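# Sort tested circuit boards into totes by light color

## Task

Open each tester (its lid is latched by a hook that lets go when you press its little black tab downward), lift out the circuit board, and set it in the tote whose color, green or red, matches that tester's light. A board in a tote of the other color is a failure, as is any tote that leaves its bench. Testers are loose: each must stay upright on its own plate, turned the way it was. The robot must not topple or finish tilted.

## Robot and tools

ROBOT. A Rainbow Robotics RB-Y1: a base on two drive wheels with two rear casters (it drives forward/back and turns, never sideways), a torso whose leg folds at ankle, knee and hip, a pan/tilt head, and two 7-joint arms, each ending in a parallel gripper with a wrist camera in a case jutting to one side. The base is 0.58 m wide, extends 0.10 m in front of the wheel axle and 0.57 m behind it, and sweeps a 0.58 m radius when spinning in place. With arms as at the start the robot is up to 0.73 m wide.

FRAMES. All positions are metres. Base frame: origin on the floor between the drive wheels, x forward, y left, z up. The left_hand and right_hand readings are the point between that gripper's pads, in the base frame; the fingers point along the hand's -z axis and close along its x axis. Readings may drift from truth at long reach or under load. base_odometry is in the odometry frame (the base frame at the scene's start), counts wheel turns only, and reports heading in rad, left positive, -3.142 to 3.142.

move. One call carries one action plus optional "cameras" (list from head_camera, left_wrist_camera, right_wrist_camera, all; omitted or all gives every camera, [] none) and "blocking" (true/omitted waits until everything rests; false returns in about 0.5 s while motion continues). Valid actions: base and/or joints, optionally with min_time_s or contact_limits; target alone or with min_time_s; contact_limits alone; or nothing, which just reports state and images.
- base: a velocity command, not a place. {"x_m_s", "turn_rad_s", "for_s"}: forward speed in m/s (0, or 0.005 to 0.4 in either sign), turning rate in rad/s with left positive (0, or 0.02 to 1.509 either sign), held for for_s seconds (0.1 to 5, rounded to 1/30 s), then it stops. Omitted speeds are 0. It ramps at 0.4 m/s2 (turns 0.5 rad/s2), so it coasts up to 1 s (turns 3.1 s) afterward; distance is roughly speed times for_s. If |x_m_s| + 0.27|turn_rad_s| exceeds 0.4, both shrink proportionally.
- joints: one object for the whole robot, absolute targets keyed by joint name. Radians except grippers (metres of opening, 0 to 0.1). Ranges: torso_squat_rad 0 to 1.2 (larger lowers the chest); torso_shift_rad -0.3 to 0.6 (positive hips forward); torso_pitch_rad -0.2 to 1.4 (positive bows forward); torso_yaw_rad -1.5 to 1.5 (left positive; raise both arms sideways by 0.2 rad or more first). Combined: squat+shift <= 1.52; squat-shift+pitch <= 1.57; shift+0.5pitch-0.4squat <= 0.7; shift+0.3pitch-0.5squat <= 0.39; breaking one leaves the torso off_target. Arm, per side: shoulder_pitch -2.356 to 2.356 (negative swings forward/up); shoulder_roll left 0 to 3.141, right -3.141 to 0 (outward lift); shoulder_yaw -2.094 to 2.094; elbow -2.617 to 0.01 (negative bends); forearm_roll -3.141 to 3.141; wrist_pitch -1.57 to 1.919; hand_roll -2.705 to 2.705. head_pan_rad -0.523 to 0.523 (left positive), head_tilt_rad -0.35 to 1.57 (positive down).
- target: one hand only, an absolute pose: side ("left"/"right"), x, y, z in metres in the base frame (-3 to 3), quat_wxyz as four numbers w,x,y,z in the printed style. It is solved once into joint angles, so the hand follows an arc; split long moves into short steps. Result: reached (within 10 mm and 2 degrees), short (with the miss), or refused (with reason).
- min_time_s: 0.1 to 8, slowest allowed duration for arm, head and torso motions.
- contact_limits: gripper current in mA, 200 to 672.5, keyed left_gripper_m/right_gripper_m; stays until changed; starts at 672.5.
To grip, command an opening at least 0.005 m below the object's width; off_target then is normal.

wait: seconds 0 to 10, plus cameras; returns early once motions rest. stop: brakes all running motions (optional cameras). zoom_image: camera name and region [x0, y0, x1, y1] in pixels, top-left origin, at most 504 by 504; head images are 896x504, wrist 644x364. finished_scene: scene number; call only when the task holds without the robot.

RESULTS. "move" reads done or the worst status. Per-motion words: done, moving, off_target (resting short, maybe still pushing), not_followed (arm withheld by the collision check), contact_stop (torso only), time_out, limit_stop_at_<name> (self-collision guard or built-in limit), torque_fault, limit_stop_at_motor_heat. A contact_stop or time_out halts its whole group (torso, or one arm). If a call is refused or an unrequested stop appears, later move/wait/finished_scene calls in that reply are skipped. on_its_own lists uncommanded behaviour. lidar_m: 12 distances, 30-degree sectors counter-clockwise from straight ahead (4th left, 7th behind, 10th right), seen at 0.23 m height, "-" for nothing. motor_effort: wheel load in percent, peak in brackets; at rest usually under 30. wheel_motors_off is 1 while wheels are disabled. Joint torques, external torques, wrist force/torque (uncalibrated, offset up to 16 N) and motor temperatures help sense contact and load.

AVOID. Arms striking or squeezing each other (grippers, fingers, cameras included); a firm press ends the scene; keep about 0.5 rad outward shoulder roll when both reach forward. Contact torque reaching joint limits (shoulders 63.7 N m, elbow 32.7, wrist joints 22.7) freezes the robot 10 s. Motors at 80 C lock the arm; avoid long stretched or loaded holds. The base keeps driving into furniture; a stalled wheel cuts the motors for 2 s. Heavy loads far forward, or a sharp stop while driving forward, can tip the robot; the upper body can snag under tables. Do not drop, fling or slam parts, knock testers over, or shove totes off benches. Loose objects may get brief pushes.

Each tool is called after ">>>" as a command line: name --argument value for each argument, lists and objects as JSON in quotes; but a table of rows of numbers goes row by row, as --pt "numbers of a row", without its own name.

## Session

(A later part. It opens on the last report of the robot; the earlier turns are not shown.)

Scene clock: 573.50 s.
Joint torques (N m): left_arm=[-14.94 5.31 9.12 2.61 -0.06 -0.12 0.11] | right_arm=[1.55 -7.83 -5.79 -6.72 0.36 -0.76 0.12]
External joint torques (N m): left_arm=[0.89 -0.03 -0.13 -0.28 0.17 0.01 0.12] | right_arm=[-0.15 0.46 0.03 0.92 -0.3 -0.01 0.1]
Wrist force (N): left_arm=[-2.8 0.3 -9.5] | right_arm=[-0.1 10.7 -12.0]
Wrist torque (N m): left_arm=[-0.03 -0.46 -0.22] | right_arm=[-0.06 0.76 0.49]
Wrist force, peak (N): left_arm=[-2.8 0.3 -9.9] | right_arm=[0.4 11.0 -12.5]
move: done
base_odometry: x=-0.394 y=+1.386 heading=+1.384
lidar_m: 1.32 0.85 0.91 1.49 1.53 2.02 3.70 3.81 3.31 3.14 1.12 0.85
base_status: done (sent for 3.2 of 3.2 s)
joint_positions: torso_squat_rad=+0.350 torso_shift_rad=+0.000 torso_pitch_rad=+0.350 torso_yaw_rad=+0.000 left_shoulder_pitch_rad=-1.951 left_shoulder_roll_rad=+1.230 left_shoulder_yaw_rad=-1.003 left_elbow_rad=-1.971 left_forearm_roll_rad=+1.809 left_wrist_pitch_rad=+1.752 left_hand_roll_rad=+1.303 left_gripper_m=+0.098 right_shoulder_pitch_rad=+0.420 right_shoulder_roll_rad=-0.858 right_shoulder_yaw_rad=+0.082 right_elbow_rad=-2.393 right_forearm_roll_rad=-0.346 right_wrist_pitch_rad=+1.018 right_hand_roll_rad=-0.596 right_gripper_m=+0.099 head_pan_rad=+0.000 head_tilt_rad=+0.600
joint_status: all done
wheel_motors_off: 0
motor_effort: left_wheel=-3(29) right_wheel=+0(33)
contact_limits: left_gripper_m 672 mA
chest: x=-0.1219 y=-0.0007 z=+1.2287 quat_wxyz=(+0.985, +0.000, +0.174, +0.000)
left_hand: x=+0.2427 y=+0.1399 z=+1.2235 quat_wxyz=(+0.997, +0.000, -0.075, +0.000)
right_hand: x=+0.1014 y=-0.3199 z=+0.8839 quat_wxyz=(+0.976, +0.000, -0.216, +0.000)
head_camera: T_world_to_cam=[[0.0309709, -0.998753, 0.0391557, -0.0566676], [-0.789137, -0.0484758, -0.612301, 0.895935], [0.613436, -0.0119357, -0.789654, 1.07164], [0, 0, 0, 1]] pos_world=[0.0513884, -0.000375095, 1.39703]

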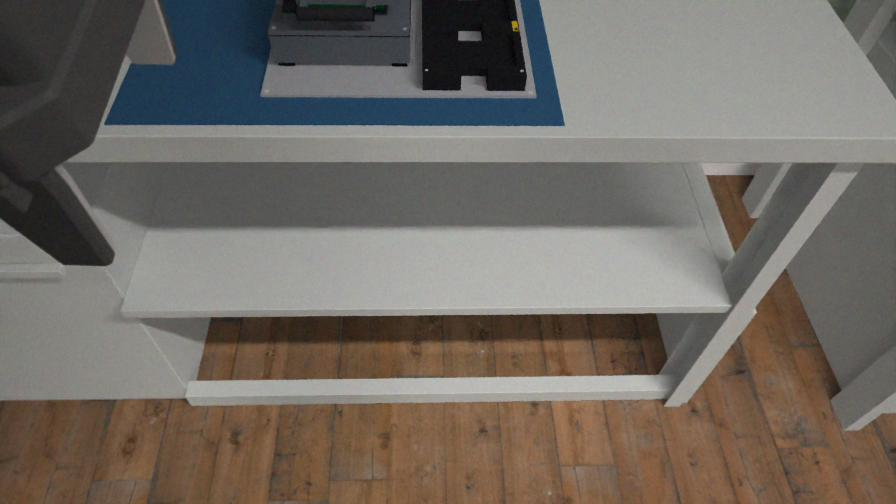

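>>> move --base '{"x_m_s": 0.2, "for_s": 1.6}' --joints '{"left_gripper_m": 0.0}'

Scene clock: 580.30 s.
Joint torques (N m): left_arm=[-14.69 5.35 9.08 2.7 -0.13 -0.06 0.11] | right_arm=[1.57 -8.02 -5.78 -6.73 0.37 -0.88 0.03]
External joint torques (N m): left_arm=[1.14 0 -0.17 -0.2 0.11 0.06 0.12] | right_arm=[-0.12 0.26 0.04 0.91 -0.29 -0.14 0]
Wrist force (N): left_arm=[-2.2 0.3 -9.3] | right_arm=[-0.5 10.7 -12.1]
Wrist torque (N m): left_arm=[-0.05 -0.38 -0.21] | right_arm=[-0.07 0.71 0.49]
Wrist force, peak (N): left_arm=[-2.4 0.3 -9.7] | right_arm=[-0.3 11.0 -12.5]
move: done
base_odometry: x=-0.334 y=+1.700 heading=+1.384
lidar_m: 1.00 0.80 0.64 1.15 1.55 2.05 4.02 4.13 3.30 1.57 0.63 0.76
base_status: done (sent for 1.6 of 1.6 s)
joint_positions: torso_squat_rad=+0.350 torso_shift_rad=+0.000 torso_pitch_rad=+0.350 torso_yaw_rad=+0.000 left_shoulder_pitch_rad=-1.951 left_shoulder_roll_rad=+1.230 left_shoulder_yaw_rad=-1.003 left_elbow_rad=-1.971 left_forearm_roll_rad=+1.809 left_wrist_pitch_rad=+1.752 left_hand_roll_rad=+1.303 left_gripper_m=+0.000 right_shoulder_pitch_rad=+0.420 right_shoulder_roll_rad=-0.858 right_shoulder_yaw_rad=+0.082 right_elbow_rad=-2.393 right_forearm_roll_rad=-0.346 right_wrist_pitch_rad=+1.018 right_hand_roll_rad=-0.596 right_gripper_m=+0.099 head_pan_rad=+0.000 head_tilt_rad=+0.600
joint_status: all done
wheel_motors_off: 0
motor_effort: left_wheel=-5(18) right_wheel=+1(25)
contact_limits: left_gripper_m 672 mA
chest: x=-0.1219 y=-0.0007 z=+1.2287 quat_wxyz=(+0.985, +0.000, +0.174, +0.000)
left_hand: x=+0.2428 y=+0.1399 z=+1.2235 quat_wxyz=(+0.997, +0.000, -0.075, +0.000)
right_hand: x=+0.1015 y=-0.3199 z=+0.8839 quat_wxyz=(+0.976, +0.000, -0.216, +0.000)
pictures: head_camera, left_wrist_camera, right_wrist_camera
head_camera: T_world_to_cam=[[0.0309758, -0.998753, 0.0391549, -0.0566668], [-0.789185, -0.0484783, -0.612239, 0.89585], [0.613373, -0.0119359, -0.789703, 1.07171], [0, 0, 0, 1]] pos_world=[0.0513884, -0.000375086, 1.39703]
left_wrist_camera: T_world_to_cam=[[0.990503, 0.0152524, 0.136639, -0.411147], [-0.0534935, -0.872765, 0.4852, -0.424247], [0.126654, -0.487902, -0.863661, 1.16326], [0, 0, 0, 1]] pos_world=[0.237216, 0.203561, 1.26669]
right_wrist_camera: T_world_to_cam=[[-0.89881, 0.0198853, -0.437888, 0.487033], [-0.178295, 0.896014, 0.406658, -0.0214559], [0.40044, 0.443581, -0.8018, 0.88173], [0, 0, 0, 1]] pos_world=[0.0808446, -0.381579, 0.928962]

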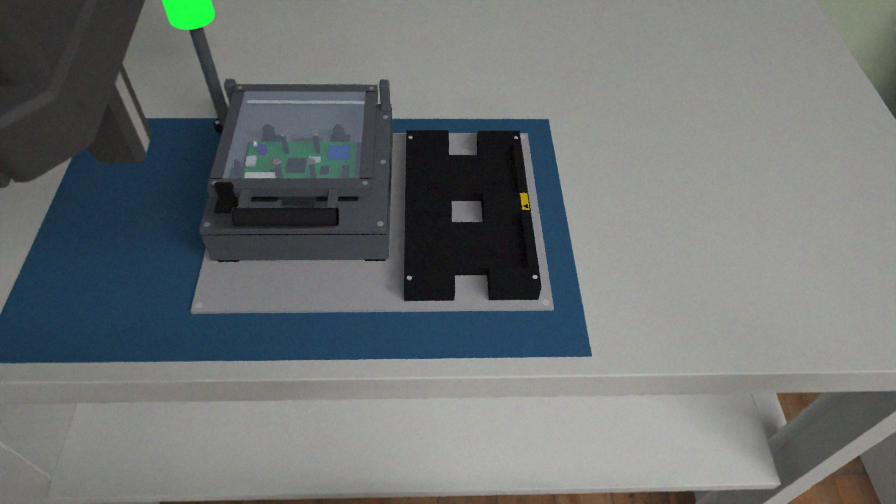

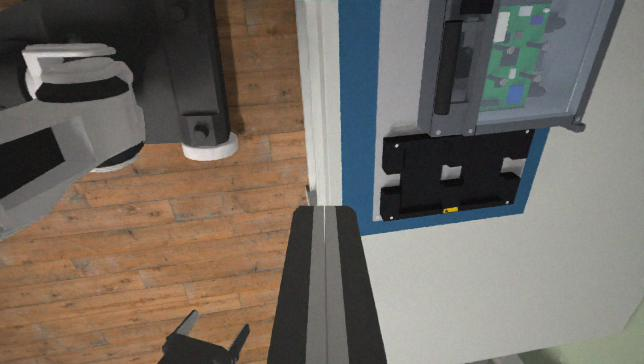

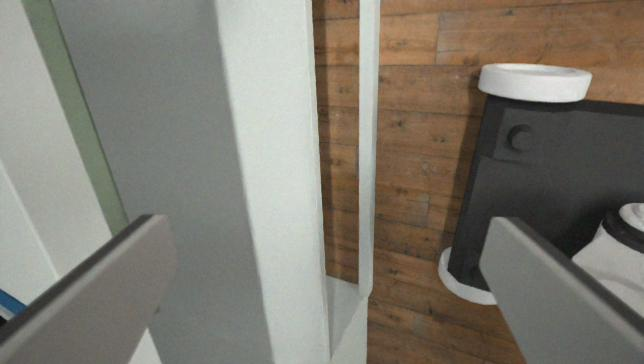

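>>> move --base '{"x_m_s": 0.1, "for_s": 0.5}' --cameras '[]'

>>> move --target '{"side":"left","x":0.41,"y":0.18,"z":1.07,"quat_wxyz":[1,0,0,0]}'

Scene clock: 589.53 s.
Joint torques (N m): left_arm=[-14.6 5.28 9.05 2.63 -0.02 -0.09 0.03] | right_arm=[1.37 -7.89 -5.57 -6.67 0.32 -0.79 0.04]
External joint torques (N m): left_arm=[1.24 -0.07 -0.2 -0.26 0.22 0.03 0.04] | right_arm=[-0.33 0.39 0.25 0.97 -0.33 -0.04 0.01]
Wrist force (N): left_arm=[-2.3 0.2 -9.3] | right_arm=[0.0 10.6 -12.3]
Wrist torque (N m): left_arm=[-0.04 -0.40 -0.21] | right_arm=[-0.04 0.75 0.47]
Wrist force, peak (N): left_arm=[-2.5 0.3 -9.7] | right_arm=[-0.2 11.1 -12.4]
move: done
base_odometry: x=-0.325 y=+1.749 heading=+1.384
lidar_m: 0.95 0.82 0.62 0.99 1.55 2.06 4.07 4.17 3.29 1.31 0.60 0.77
base_status: done (sent for 0.5 of 0.5 s)
joint_positions: torso_squat_rad=+0.350 torso_shift_rad=+0.000 torso_pitch_rad=+0.350 torso_yaw_rad=+0.000 left_shoulder_pitch_rad=-1.951 left_shoulder_roll_rad=+1.230 left_shoulder_yaw_rad=-1.003 left_elbow_rad=-1.971 left_forearm_roll_rad=+1.809 left_wrist_pitch_rad=+1.752 left_hand_roll_rad=+1.303 left_gripper_m=+0.000 right_shoulder_pitch_rad=+0.420 right_shoulder_roll_rad=-0.858 right_shoulder_yaw_rad=+0.082 right_elbow_rad=-2.393 right_forearm_roll_rad=-0.346 right_wrist_pitch_rad=+1.018 right_hand_roll_rad=-0.596 right_gripper_m=+0.099 head_pan_rad=+0.000 head_tilt_rad=+0.600
joint_status: not commanded
wheel_motors_off: 0
motor_effort: left_wheel=-2(18) right_wheel=-1(24)
contact_limits: left_gripper_m 672 mA
chest: x=-0.1218 y=-0.0007 z=+1.2287 quat_wxyz=(+0.985, +0.000, +0.174, +0.000)
left_hand: x=+0.2428 y=+0.1399 z=+1.2235 quat_wxyz=(+0.997, +0.000, -0.075, +0.000)
right_hand: x=+0.1015 y=-0.3199 z=+0.8839 quat_wxyz=(+0.976, +0.000, -0.216, +0.000)

Scene clock: 591.40 s.
Joint torques (N m): left_arm=[-22.77 8.12 7.59 0.48 0.31 -0.2 0.49] | right_arm=[1.85 -7.96 -5.48 -6.73 0.31 -0.77 0.09]
External joint torques (N m): left_arm=[0.98 -0.64 -0.14 0.53 0.29 -0.12 0.49] | right_arm=[0.16 0.32 0.34 0.91 -0.35 -0.03 0.06]
Wrist force (N): left_arm=[-1.2 0.2 -9.5] | right_arm=[-0.2 10.9 -12.4]
Wrist torque (N m): left_arm=[-0.05 -0.33 -0.23] | right_arm=[-0.09 0.74 0.49]
Wrist force, peak (N): left_arm=[-1.0 0.7 -10.7] | right_arm=[-0.3 10.8 -12.5]
move: done
base_odometry: x=-0.325 y=+1.749 heading=+1.384
lidar_m: 0.95 0.82 0.62 1.00 1.56 2.05 4.07 4.17 3.30 1.32 0.60 0.76
base_status: not commanded
joint_positions: torso_squat_rad=+0.350 torso_shift_rad=+0.000 torso_pitch_rad=+0.350 torso_yaw_rad=+0.000 left_shoulder_pitch_rad=-1.765 left_shoulder_roll_rad=+0.804 left_shoulder_yaw_rad=-1.200 left_elbow_rad=-0.913 left_forearm_roll_rad=+1.564 left_wrist_pitch_rad=+1.564 left_hand_roll_rad=+0.552 left_gripper_m=+0.000 right_shoulder_pitch_rad=+0.420 right_shoulder_roll_rad=-0.858 right_shoulder_yaw_rad=+0.082 right_elbow_rad=-2.393 right_forearm_roll_rad=-0.346 right_wrist_pitch_rad=+1.018 right_hand_roll_rad=-0.596 right_gripper_m=+0.099 head_pan_rad=+0.000 head_tilt_rad=+0.600
joint_status: all done
wheel_motors_off: 0
motor_effort: left_wheel=-2(4) right_wheel=+2(3)
contact_limits: left_gripper_m 672 mA
chest: x=-0.1219 y=-0.0007 z=+1.2287 quat_wxyz=(+0.985, +0.000, +0.174, +0.000)
left_hand: x=+0.4096 y=+0.1799 z=+1.0702 quat_wxyz=(+1.000, +0.000, -0.001, +0.000)
left_hand_status: reached (checked arc, planned for 1.4 s): 0 mm and 0.2 deg off.
right_hand: x=+0.1014 y=-0.3199 z=+0.8839 quat_wxyz=(+0.976, +0.000, -0.216, +0.000)
pictures: head_camera, left_wrist_camera, right_wrist_camera
head_camera: T_world_to_cam=[[0.0309709, -0.998753, 0.0391557, -0.0566645], [-0.789137, -0.0484758, -0.612301, 0.895856], [0.613436, -0.0119357, -0.789654, 1.0717], [0, 0, 0, 1]] pos_world=[0.0512884, -0.000375095, 1.39703]
left_wrist_camera: T_world_to_cam=[[0.999832, 0.0156015, -0.00961458, -0.403398], [0.0183106, -0.872077, 0.489026, -0.339721], [-0.000755096, -0.48912, -0.872216, 1.09078], [0, 0, 0, 1]] pos_world=[0.410375, 0.243551, 1.11365]
right_wrist_camera: T_world_to_cam=[[-0.898774, 0.0199253, -0.43796, 0.487113], [-0.178287, 0.896022, 0.406644, -0.02144], [0.400524, 0.443563, -0.801768, 0.881687], [0, 0, 0, 1]] pos_world=[0.080845, -0.381579, 0.928963]

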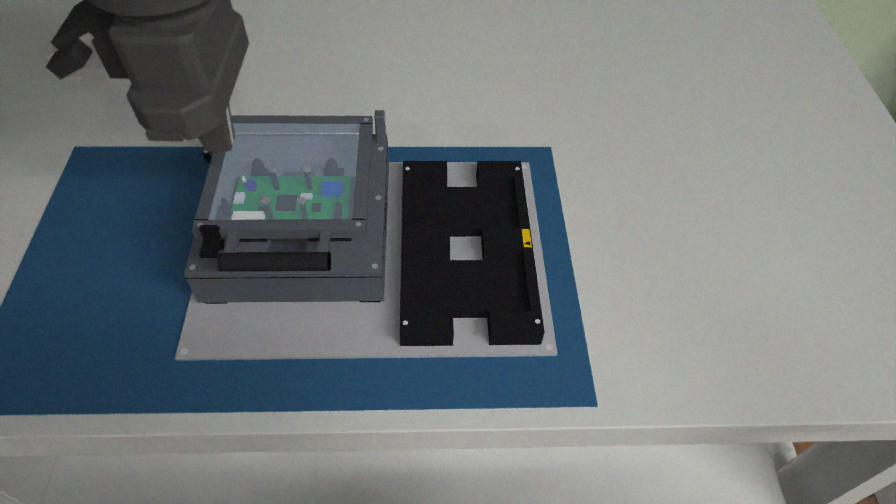

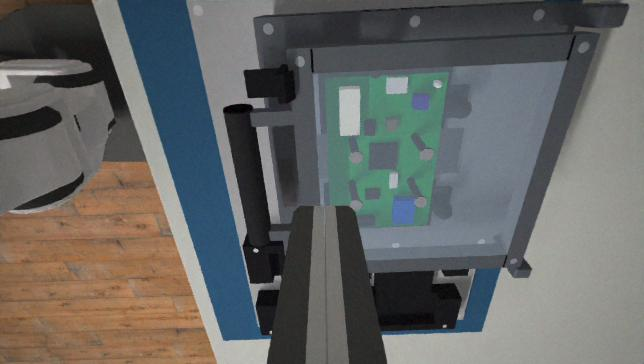

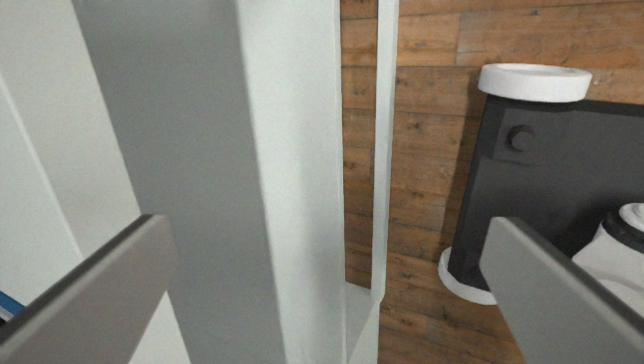

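>>> zoom_image --camera "left_wrist_camera" --region '[200, 40, 340, 130]'

>>> zoom_image --camera "head_camera" --region '[180, 200, 340, 300]'

Scaled by 3.600 (camera's finer frame: 920x520).

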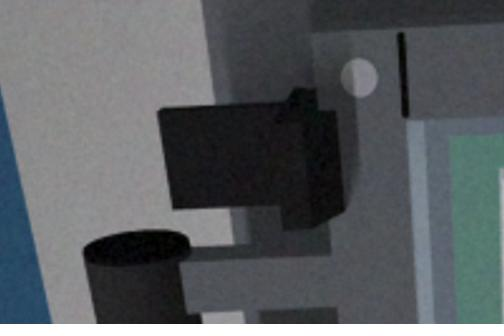

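Scaled by 3.150 (camera's finer frame: 1280x720).

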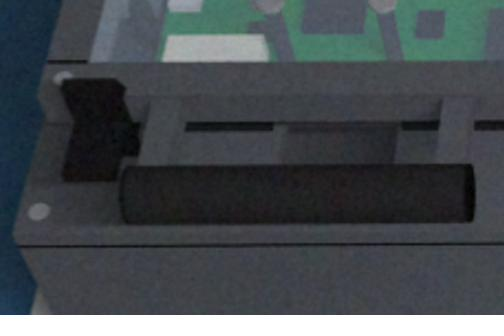

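>>> move --target '{"side":"left","x":0.374,"y":0.211,"z":1.01,"quat_wxyz":[1,0,0,0]}' --cameras '["left_wrist_camera","head_camera"]'

Scene clock: 606.90 s.
Joint torques (N m): left_arm=[-20.87 9.13 8.87 -0.67 0.15 -0.27 0.17] | right_arm=[1.8 -7.81 -5.64 -6.69 0.3 -0.75 0.01]
External joint torques (N m): left_arm=[0.79 -0.19 -0.36 -0.51 0.13 -0.2 0.17] | right_arm=[0.1 0.48 0.18 0.95 -0.36 -0.01 -0.01]
Wrist force (N): left_arm=[-1.3 -0.1 -8.9] | right_arm=[-0.3 10.9 -12.4]
Wrist torque (N m): left_arm=[-0.01 -0.35 -0.22] | right_arm=[-0.07 0.74 0.50]
Wrist force, peak (N): left_arm=[-1.8 1.0 -10.2] | right_arm=[-0.2 10.9 -12.5]
move: done
base_odometry: x=-0.325 y=+1.749 heading=+1.384
lidar_m: 0.95 0.82 0.62 1.00 1.56 2.05 4.06 4.17 3.30 1.32 0.61 0.76
base_status: not commanded
joint_positions: torso_squat_rad=+0.350 torso_shift_rad=+0.000 torso_pitch_rad=+0.350 torso_yaw_rad=+0.000 left_shoulder_pitch_rad=-1.588 left_shoulder_roll_rad=+0.959 left_shoulder_yaw_rad=-1.217 left_elbow_rad=-1.211 left_forearm_roll_rad=+1.533 left_wrist_pitch_rad=+1.432 left_hand_roll_rad=+0.653 left_gripper_m=+0.000 right_shoulder_pitch_rad=+0.420 right_shoulder_roll_rad=-0.858 right_shoulder_yaw_rad=+0.082 right_elbow_rad=-2.393 right_forearm_roll_rad=-0.346 right_wrist_pitch_rad=+1.018 right_hand_roll_rad=-0.596 right_gripper_m=+0.099 head_pan_rad=+0.000 head_tilt_rad=+0.600
joint_status: all done
wheel_motors_off: 0
motor_effort: left_wheel=-1(4) right_wheel=+2(4)
contact_limits: left_gripper_m 672 mA
chest: x=-0.1219 y=-0.0007 z=+1.2287 quat_wxyz=(+0.985, +0.000, +0.174, +0.000)
left_hand: x=+0.3740 y=+0.2110 z=+1.0100 quat_wxyz=(+1.000, +0.000, +0.000, +0.000)
left_hand_status: reached (checked arc, planned for 0.6 s): 0 mm and 0.0 deg off.
right_hand: x=+0.1014 y=-0.3199 z=+0.8839 quat_wxyz=(+0.976, +0.000, -0.216, +0.000)
pictures: head_camera, left_wrist_camera
head_camera: T_world_to_cam=[[0.0310315, -0.998754, 0.0390763, -0.0565567], [-0.789134, -0.0484751, -0.612305, 0.895862], [0.613437, -0.0118357, -0.789655, 1.0717], [0, 0, 0, 1]] pos_world=[0.0512883, -0.000374932, 1.39703]
left_wrist_camera: T_world_to_cam=[[0.999799, 0.015539, -0.0126478, -0.365822], [0.019738, -0.872295, 0.488581, -0.282514], [-0.00344052, -0.488733, -0.872427, 1.05457], [0, 0, 0, 1]] pos_world=[0.374953, 0.274654, 1.05344]

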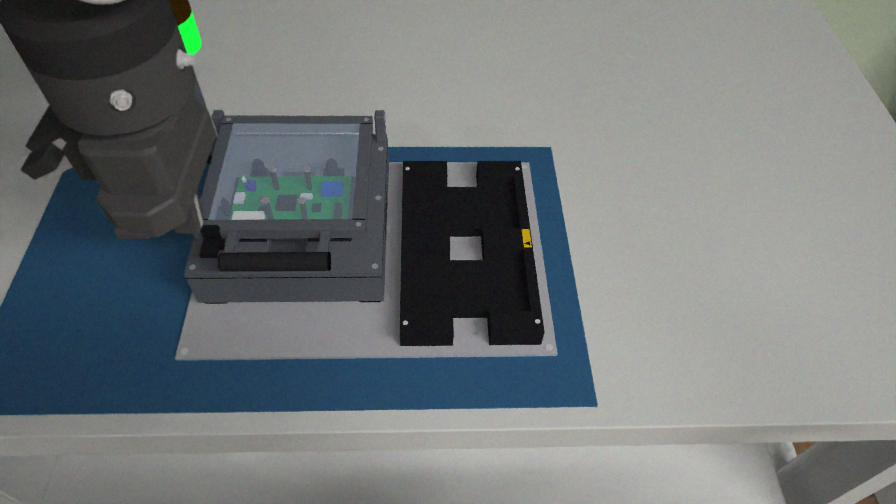

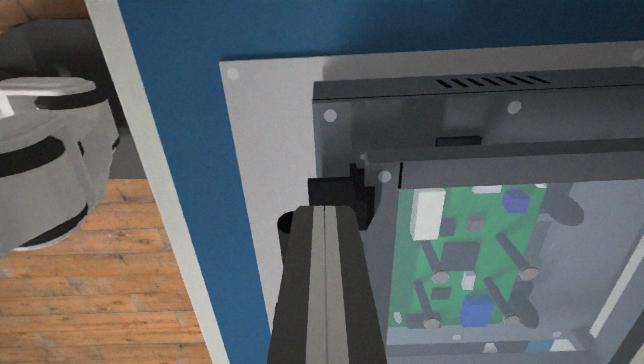

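>>> move --target '{"side":"left","x":0.374,"y":0.213,"z":0.976,"quat_wxyz":[1,0,0,0]}' --cameras '[]'

>>> move --target '{"side":"left","x":0.374,"y":0.213,"z":0.967,"quat_wxyz":[1,0,0,0]}' --cameras '["left_wrist_camera","head_camera"]'

Scene clock: 612.77 s.
Joint torques (N m): left_arm=[-16.24 7.2 6.1 1.12 -0.4 -1.22 0.03] | right_arm=[1.46 -8.11 -5.63 -6.75 0.37 -0.82 0.01]
External joint torques (N m): left_arm=[5.44 -2.28 -2.84 1.42 -0.42 -1.14 0.03] | right_arm=[-0.23 0.18 0.2 0.9 -0.29 -0.07 -0.01]
Wrist force (N): left_arm=[-8.0 1.2 6.6] | right_arm=[-0.3 10.6 -12.1]
Wrist torque (N m): left_arm=[-0.06 -0.34 -0.23] | right_arm=[-0.04 0.73 0.50]
Wrist force, peak (N): left_arm=[-15.2 -2.2 19.8] | right_arm=[0.8 11.3 -12.4]
move: done
base_odometry: x=-0.325 y=+1.749 heading=+1.384
lidar_m: 0.95 0.82 0.62 1.00 1.55 2.04 4.06 4.17 3.29 1.32 0.60 0.76
base_status: not commanded
joint_positions: torso_squat_rad=+0.350 torso_shift_rad=+0.000 torso_pitch_rad=+0.349 torso_yaw_rad=+0.000 left_shoulder_pitch_rad=-1.538 left_shoulder_roll_rad=+0.922 left_shoulder_yaw_rad=-1.237 left_elbow_rad=-1.166 left_forearm_roll_rad=+1.505 left_wrist_pitch_rad=+1.366 left_hand_roll_rad=+0.633 left_gripper_m=+0.000 right_shoulder_pitch_rad=+0.420 right_shoulder_roll_rad=-0.858 right_shoulder_yaw_rad=+0.082 right_elbow_rad=-2.393 right_forearm_roll_rad=-0.346 right_wrist_pitch_rad=+1.018 right_hand_roll_rad=-0.596 right_gripper_m=+0.099 head_pan_rad=+0.000 head_tilt_rad=+0.600
joint_status: all done
wheel_motors_off: 0
motor_effort: left_wheel=+0(4) right_wheel=+3(8)
contact_limits: left_gripper_m 672 mA
chest: x=-0.1223 y=-0.0008 z=+1.2288 quat_wxyz=(+0.985, +0.001, +0.174, +0.000)
left_hand: x=+0.3741 y=+0.2128 z=+0.9772 quat_wxyz=(+1.000, +0.000, -0.001, +0.000)
left_hand_status: reached (checked arc, planned for 0.3 s): 1 mm and 0.1 deg off.
right_hand: x=+0.1013 y=-0.3200 z=+0.8840 quat_wxyz=(+0.976, +0.000, -0.217, +0.000)

Scene clock: 613.63 s.
Joint torques (N m): left_arm=[1.46 -1.59 -3.3 4.19 -3.89 -8.59 -0.05] | right_arm=[1.45 -7.66 -5.7 -6.68 0.43 -0.83 0.03]
External joint torques (N m): left_arm=[23.2 -11.11 -12.16 4.49 -3.9 -8.5 -0.05] | right_arm=[-0.17 0.64 0.14 0.98 -0.23 -0.08 0.01]
Wrist force (N): left_arm=[-42.6 6.4 75.2] | right_arm=[-0.5 10.9 -12.3]
Wrist torque (N m): left_arm=[-0.11 -0.14 -0.29] | right_arm=[-0.10 0.70 0.50]
Wrist force, peak (N): left_arm=[-51.3 6.7 88.7] | right_arm=[0.2 10.9 -12.6]
move: done
base_odometry: x=-0.325 y=+1.749 heading=+1.384
lidar_m: 0.96 0.82 0.63 1.00 1.55 2.05 4.07 4.17 3.29 1.31 0.60 0.76
base_status: not commanded
joint_positions: torso_squat_rad=+0.350 torso_shift_rad=-0.002 torso_pitch_rad=+0.346 torso_yaw_rad=+0.001 left_shoulder_pitch_rad=-1.529 left_shoulder_roll_rad=+0.911 left_shoulder_yaw_rad=-1.240 left_elbow_rad=-1.150 left_forearm_roll_rad=+1.500 left_wrist_pitch_rad=+1.351 left_hand_roll_rad=+0.625 left_gripper_m=+0.000 right_shoulder_pitch_rad=+0.420 right_shoulder_roll_rad=-0.858 right_shoulder_yaw_rad=+0.082 right_elbow_rad=-2.393 right_forearm_roll_rad=-0.346 right_wrist_pitch_rad=+1.018 right_hand_roll_rad=-0.596 right_gripper_m=+0.099 head_pan_rad=+0.000 head_tilt_rad=+0.600
joint_status: all done
wheel_motors_off: 0
motor_effort: left_wheel=+11(14) right_wheel=+8(11)
contact_limits: left_gripper_m 672 mA
chest: x=-0.1241 y=-0.0010 z=+1.2290 quat_wxyz=(+0.985, +0.001, +0.172, +0.000)
left_hand: x=+0.3745 y=+0.2126 z=+0.9728 quat_wxyz=(+1.000, -0.001, -0.004, +0.000)
left_hand_status: reached (checked arc, planned for 0.2 s): 6 mm and 0.5 deg off.
right_hand: x=+0.1007 y=-0.3199 z=+0.8848 quat_wxyz=(+0.976, +0.000, -0.218, +0.000)
pictures: head_camera, left_wrist_camera
head_camera: T_world_to_cam=[[0.0312153, -0.998773, 0.0384403, -0.0560311], [-0.786797, -0.0482725, -0.615321, 0.898433], [0.616422, -0.0110373, -0.787339, 1.07078], [0, 0, 0, 1]] pos_world=[0.0485841, -0.000774352, 1.39804]
left_wrist_camera: T_world_to_cam=[[0.999868, 0.0158146, -0.0038163, -0.375459], [0.0156571, -0.871729, 0.489738, -0.262622], [0.00441823, -0.489733, -0.871861, 1.01963], [0, 0, 0, 1]] pos_world=[0.375017, 0.276347, 1.01616]

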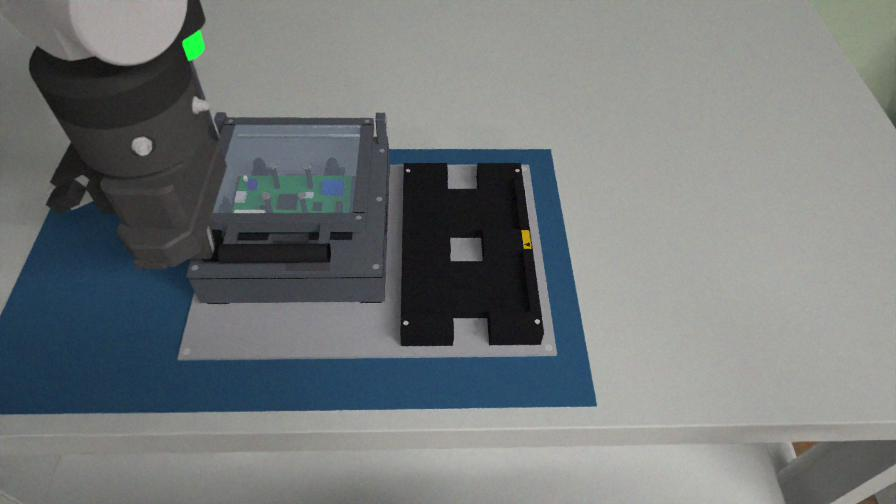

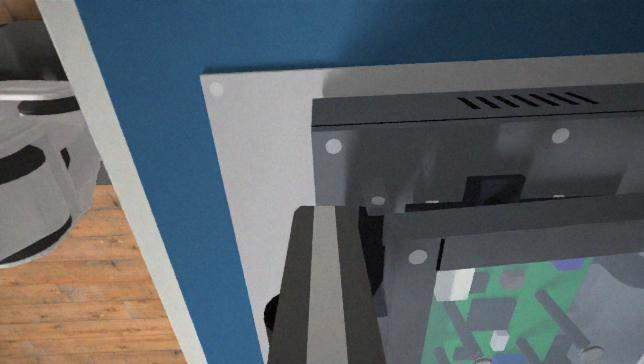

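>>> move --target '{"side":"left","x":0.374,"y":0.213,"z":1.03,"quat_wxyz":[1,0,0,0]}' --cameras '[]'

>>> move --target '{"side":"left","x":0.32,"y":0.17,"z":1.08,"quat_wxyz":[1,0,0,0]}' --cameras '[]'

>>> move --base '{"x_m_s": 0.1, "for_s": 0.7}' --joints '{"torso_pitch_rad": 0.5, "left_gripper_m": 0.034}' --cameras '[]'

>>> move --target '{"side":"left","x":0.30,"y":0.16,"z":1.03,"quat_wxyz":[1,0,0,0]}' --cameras '["left_wrist_camera","head_camera"]'

Scene clock: 626.67 s.
Joint torques (N m): left_arm=[-19.64 8.89 8.61 -0.22 0.12 -0.39 0.23] | right_arm=[1.54 -8.03 -5.84 -6.63 0.45 -0.77 0.03]
External joint torques (N m): left_arm=[2.08 -0.36 -0.65 -0.15 0.09 -0.32 0.23] | right_arm=[-0.16 0.25 -0.02 1.01 -0.21 -0.02 0]
Wrist force (N): left_arm=[-1.2 0.9 -9.5] | right_arm=[-0.3 10.7 -12.3]
Wrist torque (N m): left_arm=[-0.17 -0.35 -0.22] | right_arm=[-0.07 0.73 0.50]
Wrist force, peak (N): left_arm=[-42.3 6.9 74.5] | right_arm=[0.2 10.5 -12.8]
move: done
base_odometry: x=-0.325 y=+1.749 heading=+1.384
lidar_m: 0.95 0.81 0.62 0.99 1.56 2.05 4.06 4.18 3.29 1.32 0.60 0.77
base_status: not commanded
joint_positions: torso_squat_rad=+0.350 torso_shift_rad=+0.000 torso_pitch_rad=+0.350 torso_yaw_rad=+0.000 left_shoulder_pitch_rad=-1.616 left_shoulder_roll_rad=+0.973 left_shoulder_yaw_rad=-1.205 left_elbow_rad=-1.208 left_forearm_roll_rad=+1.551 left_wrist_pitch_rad=+1.470 left_hand_roll_rad=+0.644 left_gripper_m=+0.000 right_shoulder_pitch_rad=+0.420 right_shoulder_roll_rad=-0.858 right_shoulder_yaw_rad=+0.082 right_elbow_rad=-2.393 right_forearm_roll_rad=-0.346 right_wrist_pitch_rad=+1.018 right_hand_roll_rad=-0.596 right_gripper_m=+0.099 head_pan_rad=+0.000 head_tilt_rad=+0.600
joint_status: all done
wheel_motors_off: 0
motor_effort: left_wheel=-3(12) right_wheel=+4(11)
contact_limits: left_gripper_m 672 mA
chest: x=-0.1220 y=-0.0007 z=+1.2287 quat_wxyz=(+0.985, +0.000, +0.174, +0.000)
left_hand: x=+0.3756 y=+0.2130 z=+1.0279 quat_wxyz=(+1.000, +0.000, +0.002, +0.000)
left_hand_status: reached (checked arc, planned for 0.3 s): 3 mm and 0.2 deg off.
right_hand: x=+0.1014 y=-0.3199 z=+0.8839 quat_wxyz=(+0.976, +0.000, -0.217, +0.000)

Scene clock: 627.77 s.
Joint torques (N m): left_arm=[-18.61 8.46 10.71 0.29 0.21 0.1 -0.25] | right_arm=[1.71 -7.73 -5.78 -6.6 0.44 -0.86 0.06]
External joint torques (N m): left_arm=[1.15 0.45 0.4 0.03 0.18 0.16 -0.25] | right_arm=[0.02 0.55 0.05 1.05 -0.22 -0.12 0.04]
Wrist force (N): left_arm=[-1.1 1.0 -9.7] | right_arm=[-0.3 10.5 -12.3]
Wrist torque (N m): left_arm=[-0.15 -0.34 -0.23] | right_arm=[-0.03 0.71 0.49]
Wrist force, peak (N): left_arm=[-1.4 1.1 -10.9] | right_arm=[-0.3 10.7 -12.4]
move: done
base_odometry: x=-0.325 y=+1.749 heading=+1.384
lidar_m: 0.95 0.82 0.62 0.99 1.55 2.03 4.06 4.17 3.29 1.31 0.60 0.75
base_status: not commanded
joint_positions: torso_squat_rad=+0.350 torso_shift_rad=+0.000 torso_pitch_rad=+0.350 torso_yaw_rad=+0.000 left_shoulder_pitch_rad=-1.677 left_shoulder_roll_rad=+1.077 left_shoulder_yaw_rad=-1.163 left_elbow_rad=-1.587 left_forearm_roll_rad=+1.601 left_wrist_pitch_rad=+1.562 left_hand_roll_rad=+0.945 left_gripper_m=+0.000 right_shoulder_pitch_rad=+0.420 right_shoulder_roll_rad=-0.858 right_shoulder_yaw_rad=+0.082 right_elbow_rad=-2.393 right_forearm_roll_rad=-0.346 right_wrist_pitch_rad=+1.018 right_hand_roll_rad=-0.596 right_gripper_m=+0.099 head_pan_rad=+0.000 head_tilt_rad=+0.600
joint_status: all done
wheel_motors_off: 0
motor_effort: left_wheel=-3(3) right_wheel=+3(5)
contact_limits: left_gripper_m 672 mA
chest: x=-0.1219 y=-0.0007 z=+1.2287 quat_wxyz=(+0.985, +0.000, +0.174, +0.000)
left_hand: x=+0.3200 y=+0.1699 z=+1.0800 quat_wxyz=(+1.000, +0.000, +0.000, +0.000)
left_hand_status: reached (checked arc, planned for 0.7 s): 0 mm and 0.0 deg off.
right_hand: x=+0.1014 y=-0.3199 z=+0.8839 quat_wxyz=(+0.976, +0.000, -0.217, +0.000)

Scene clock: 629.10 s.
Joint torques (N m): left_arm=[-18.37 8.48 10.08 -0.59 0.48 0.18 -0.12] | right_arm=[3.93 -6.73 -4.85 -6.32 0.23 -0.57 0.05]
External joint torques (N m): left_arm=[0.81 0.2 0.02 0.1 0.21 0.07 -0.13] | right_arm=[-0.25 0.61 0.1 1.05 -0.28 -0.06 0.03]
Wrist force (N): left_arm=[-0.2 1.0 -9.5] | right_arm=[0.6 10.6 -12.6]
Wrist torque (N m): left_arm=[-0.14 -0.30 -0.24] | right_arm=[-0.06 0.78 0.52]
Wrist force, peak (N): left_arm=[0.1 1.0 -10.1] | right_arm=[0.6 10.8 -12.9]
move: done
base_odometry: x=-0.312 y=+1.818 heading=+1.384
lidar_m: 0.88 0.82 0.59 0.77 1.56 2.05 4.13 4.24 3.28 0.95 0.56 0.76
base_status: done (sent for 0.7 of 0.7 s)
joint_positions: torso_squat_rad=+0.350 torso_shift_rad=+0.000 torso_pitch_rad=+0.500 torso_yaw_rad=+0.000 left_shoulder_pitch_rad=-1.677 left_shoulder_roll_rad=+1.077 left_shoulder_yaw_rad=-1.162 left_elbow_rad=-1.587 left_forearm_roll_rad=+1.601 left_wrist_pitch_rad=+1.562 left_hand_roll_rad=+0.945 left_gripper_m=+0.034 right_shoulder_pitch_rad=+0.420 right_shoulder_roll_rad=-0.858 right_shoulder_yaw_rad=+0.082 right_elbow_rad=-2.393 right_forearm_roll_rad=-0.346 right_wrist_pitch_rad=+1.018 right_hand_roll_rad=-0.596 right_gripper_m=+0.099 head_pan_rad=+0.000 head_tilt_rad=+0.600
joint_status: all done
wheel_motors_off: 0
motor_effort: left_wheel=-4(22) right_wheel=+0(27)
contact_limits: left_gripper_m 672 mA
chest: x=-0.0796 y=-0.0007 z=+1.2096 quat_wxyz=(+0.969, +0.000, +0.247, +0.000)
left_hand: x=+0.3351 y=+0.1700 z=+0.9964 quat_wxyz=(+0.997, +0.000, +0.075, +0.000)
right_hand: x=+0.0897 y=-0.3199 z=+0.8352 quat_wxyz=(+0.990, +0.000, -0.143, +0.000)

Scene clock: 630.17 s.
Joint torques (N m): left_arm=[-15.63 7.79 10.56 -0.11 0.16 -0.17 -0.13] | right_arm=[3.92 -6.79 -4.8 -6.5 0.21 -0.64 0.04]
External joint torques (N m): left_arm=[1.02 0.3 0.47 0.14 0.11 -0.12 -0.13] | right_arm=[-0.26 0.54 0.15 0.87 -0.31 -0.14 0.03]
Wrist force (N): left_arm=[-1.3 0.9 -9.5] | right_arm=[0.5 10.5 -12.7]
Wrist torque (N m): left_arm=[-0.13 -0.36 -0.22] | right_arm=[-0.07 0.75 0.51]
Wrist force, peak (N): left_arm=[-2.1 1.0 -10.4] | right_arm=[0.6 10.8 -12.7]
move: done
base_odometry: x=-0.312 y=+1.818 heading=+1.383
lidar_m: 0.88 0.83 0.59 0.78 1.56 2.06 4.14 4.24 3.29 0.95 0.56 0.75
base_status: not commanded
joint_positions: torso_squat_rad=+0.350 torso_shift_rad=+0.000 torso_pitch_rad=+0.500 torso_yaw_rad=+0.000 left_shoulder_pitch_rad=-1.692 left_shoulder_roll_rad=+1.217 left_shoulder_yaw_rad=-1.126 left_elbow_rad=-1.961 left_forearm_roll_rad=+1.543 left_wrist_pitch_rad=+1.522 left_hand_roll_rad=+1.197 left_gripper_m=+0.034 right_shoulder_pitch_rad=+0.420 right_shoulder_roll_rad=-0.858 right_shoulder_yaw_rad=+0.082 right_elbow_rad=-2.393 right_forearm_roll_rad=-0.346 right_wrist_pitch_rad=+1.018 right_hand_roll_rad=-0.596 right_gripper_m=+0.099 head_pan_rad=+0.000 head_tilt_rad=+0.600
joint_status: all done
wheel_motors_off: 0
motor_effort: left_wheel=-3(5) right_wheel=+2(2)
contact_limits: left_gripper_m 672 mA
chest: x=-0.0797 y=-0.0007 z=+1.2096 quat_wxyz=(+0.969, +0.000, +0.247, +0.000)
left_hand: x=+0.2996 y=+0.1596 z=+1.0303 quat_wxyz=(+1.000, -0.001, +0.003, -0.001)
left_hand_status: reached (checked arc, planned for 0.7 s): 1 mm and 0.4 deg off.
right_hand: x=+0.0897 y=-0.3199 z=+0.8353 quat_wxyz=(+0.990, +0.000, -0.143, +0.000)
pictures: head_camera, left_wrist_camera
head_camera: T_world_to_cam=[[0.0366096, -0.998749, 0.0340511, -0.0505266], [-0.871745, -0.0485764, -0.487547, 0.760094], [0.488591, -0.011835, -0.872433, 1.12093], [0, 0, 0, 1]] pos_world=[0.116783, -0.000274562, 1.35023]
left_wrist_camera: T_world_to_cam=[[0.999732, 0.0126076, -0.0194161, -0.282901], [0.020512, -0.871237, 0.490434, -0.338092], [-0.0107328, -0.490701, -0.871262, 1.04814], [0, 0, 0, 1]] pos_world=[0.30101, 0.223333, 1.07353]

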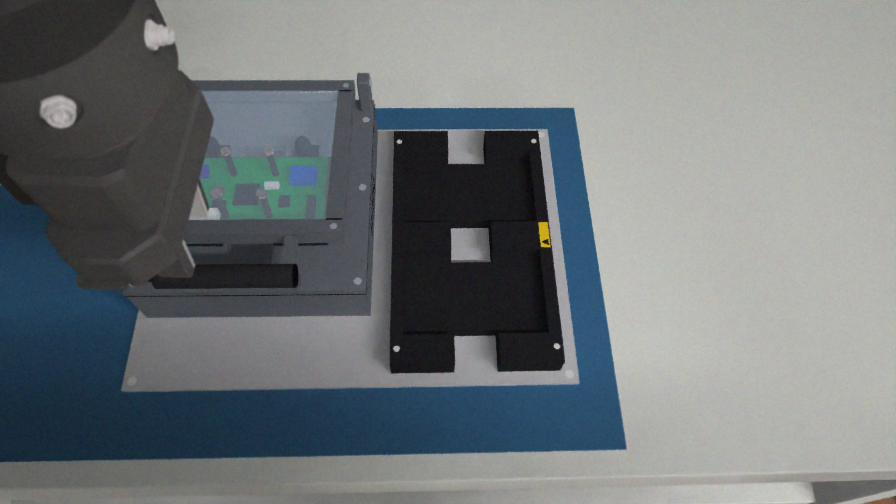

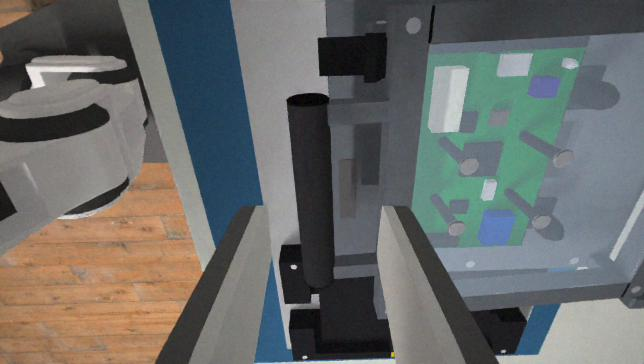

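>>> move --target '{"side":"left","x":0.295,"y":0.15,"z":0.96,"quat_wxyz":[1,0,0,0]}' --cameras '["left_wrist_camera"]'

>>> move --contact_limits '{"left_gripper_m": 350}' --joints '{"left_gripper_m": 0.008}' --cameras '["left_wrist_camera","head_camera"]'

Scene clock: 637.27 s.
Joint torques (N m): left_arm=[-16.23 6.92 10.25 -0.4 0.36 0.02 0.21] | right_arm=[4.05 -6.85 -4.9 -6.53 0.24 -0.59 0.03]
External joint torques (N m): left_arm=[0.49 -0.67 0.39 1.08 0.32 0.06 0.21] | right_arm=[-0.13 0.49 0.05 0.84 -0.28 -0.08 0.02]
Wrist force (N): left_arm=[-1.2 0.9 -9.4] | right_arm=[0.6 10.8 -12.5]
Wrist torque (N m): left_arm=[-0.14 -0.37 -0.24] | right_arm=[-0.08 0.80 0.52]
Wrist force, peak (N): left_arm=[-1.3 1.0 -11.0] | right_arm=[1.2 11.6 -12.3]
move: done
base_odometry: x=-0.312 y=+1.818 heading=+1.383
lidar_m: 0.88 0.82 0.59 0.78 1.56 2.05 4.14 4.25 3.29 0.95 0.57 0.76
base_status: not commanded
joint_positions: torso_squat_rad=+0.350 torso_shift_rad=+0.000 torso_pitch_rad=+0.500 torso_yaw_rad=+0.000 left_shoulder_pitch_rad=-1.583 left_shoulder_roll_rad=+1.128 left_shoulder_yaw_rad=-1.218 left_elbow_rad=-1.928 left_forearm_roll_rad=+1.374 left_wrist_pitch_rad=+1.403 left_hand_roll_rad=+1.235 left_gripper_m=+0.034 right_shoulder_pitch_rad=+0.420 right_shoulder_roll_rad=-0.858 right_shoulder_yaw_rad=+0.082 right_elbow_rad=-2.393 right_forearm_roll_rad=-0.346 right_wrist_pitch_rad=+1.018 right_hand_roll_rad=-0.596 right_gripper_m=+0.099 head_pan_rad=+0.000 head_tilt_rad=+0.600
joint_status: all done
wheel_motors_off: 0
motor_effort: left_wheel=-3(4) right_wheel=+3(5)
contact_limits: left_gripper_m 672 mA
chest: x=-0.0797 y=-0.0007 z=+1.2096 quat_wxyz=(+0.969, +0.000, +0.247, +0.000)
left_hand: x=+0.2949 y=+0.1500 z=+0.9600 quat_wxyz=(+1.000, +0.000, +0.000, +0.000)
left_hand_status: reached (checked arc, planned for 0.4 s): 0 mm and 0.0 deg off.
right_hand: x=+0.0897 y=-0.3199 z=+0.8353 quat_wxyz=(+0.990, +0.000, -0.143, +0.000)
left_wrist_camera: T_world_to_cam=[[0.999805, 0.0152786, -0.0125005, -0.286518], [0.0194381, -0.872409, 0.488389, -0.309426], [-0.00344361, -0.488537, -0.872536, 0.980938], [0, 0, 0, 1]] pos_world=[0.295855, 0.213656, 1.00344]

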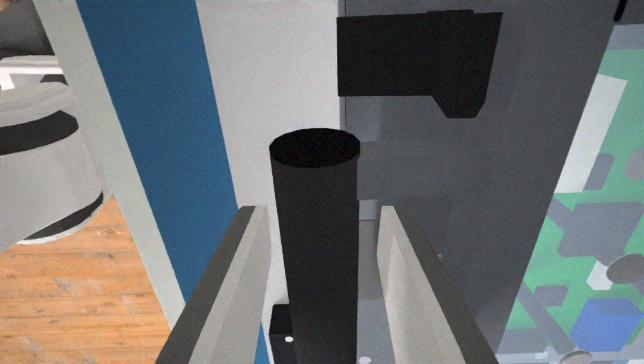

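Scene clock: 638.03 s.
Joint torques (N m): left_arm=[-16.64 6.89 10.24 -0.53 -0.35 -0.2 0.03] | right_arm=[4.21 -6.59 -5.04 -6.49 0.27 -0.55 -0.03]
External joint torques (N m): left_arm=[0.07 -0.7 0.38 0.95 -0.4 -0.16 0.03] | right_arm=[0.03 0.75 -0.09 0.88 -0.24 -0.04 -0.05]
Wrist force (N): left_arm=[-4.6 1.0 -10.9] | right_arm=[0.2 10.6 -12.3]
Wrist torque (N m): left_arm=[-0.10 -0.35 0.16] | right_arm=[-0.06 0.72 0.51]
Wrist force, peak (N): left_arm=[-3.1 1.5 -14.3] | right_arm=[0.6 10.8 -12.8]
move: off_target
base_odometry: x=-0.312 y=+1.818 heading=+1.383
lidar_m: 0.88 0.83 0.59 0.77 1.55 2.05 4.14 4.24 3.28 0.95 0.57 0.76
base_status: not commanded
joint_positions: torso_squat_rad=+0.350 torso_shift_rad=+0.000 torso_pitch_rad=+0.500 torso_yaw_rad=+0.000 left_shoulder_pitch_rad=-1.583 left_shoulder_roll_rad=+1.128 left_shoulder_yaw_rad=-1.218 left_elbow_rad=-1.928 left_forearm_roll_rad=+1.374 left_wrist_pitch_rad=+1.403 left_hand_roll_rad=+1.235 left_gripper_m=+0.016 right_shoulder_pitch_rad=+0.420 right_shoulder_roll_rad=-0.858 right_shoulder_yaw_rad=+0.082 right_elbow_rad=-2.393 right_forearm_roll_rad=-0.346 right_wrist_pitch_rad=+1.018 right_hand_roll_rad=-0.596 right_gripper_m=+0.099 head_pan_rad=+0.000 head_tilt_rad=+0.600
joint_status: left_gripper_m off_target (ended at +0.016, target +0.008)
wheel_motors_off: 0
motor_effort: left_wheel=-3(4) right_wheel=+2(5)
contact_limits: left_gripper_m 350 mA
chest: x=-0.0797 y=-0.0007 z=+1.2096 quat_wxyz=(+0.969, +0.000, +0.247, +0.000)
left_hand: x=+0.2949 y=+0.1500 z=+0.9599 quat_wxyz=(+1.000, +0.000, +0.000, +0.000)
right_hand: x=+0.0896 y=-0.3199 z=+0.8353 quat_wxyz=(+0.990, +0.000, -0.143, +0.000)
pictures: head_camera, left_wrist_camera
head_camera: T_world_to_cam=[[0.0366096, -0.998749, 0.0340511, -0.0506231], [-0.871745, -0.0485764, -0.487547, 0.76004], [0.488591, -0.011835, -0.872433, 1.12084], [0, 0, 0, 1]] pos_world=[0.116783, -0.000374562, 1.35013]
left_wrist_camera: T_world_to_cam=[[0.999801, 0.0154062, -0.0126841, -0.286258], [0.0196391, -0.872407, 0.488386, -0.309481], [-0.00354154, -0.488538, -0.872536, 0.980966], [0, 0, 0, 1]] pos_world=[0.295753, 0.213656, 1.00344]

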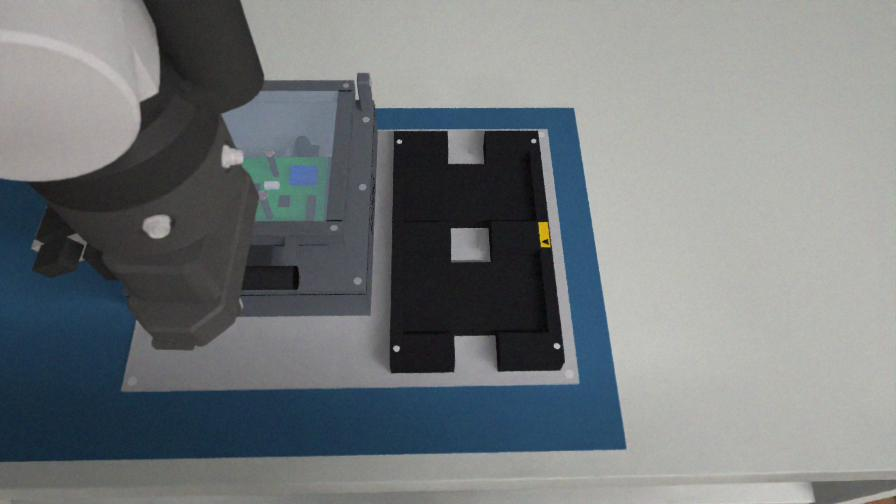

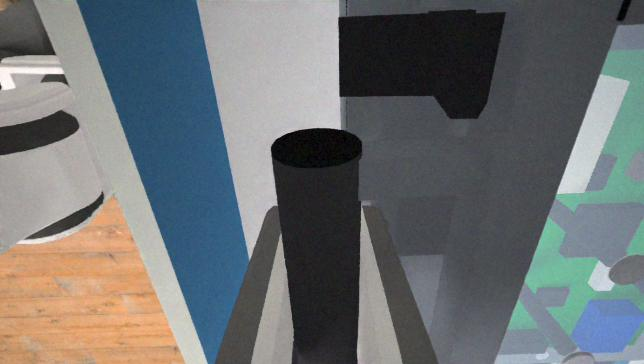

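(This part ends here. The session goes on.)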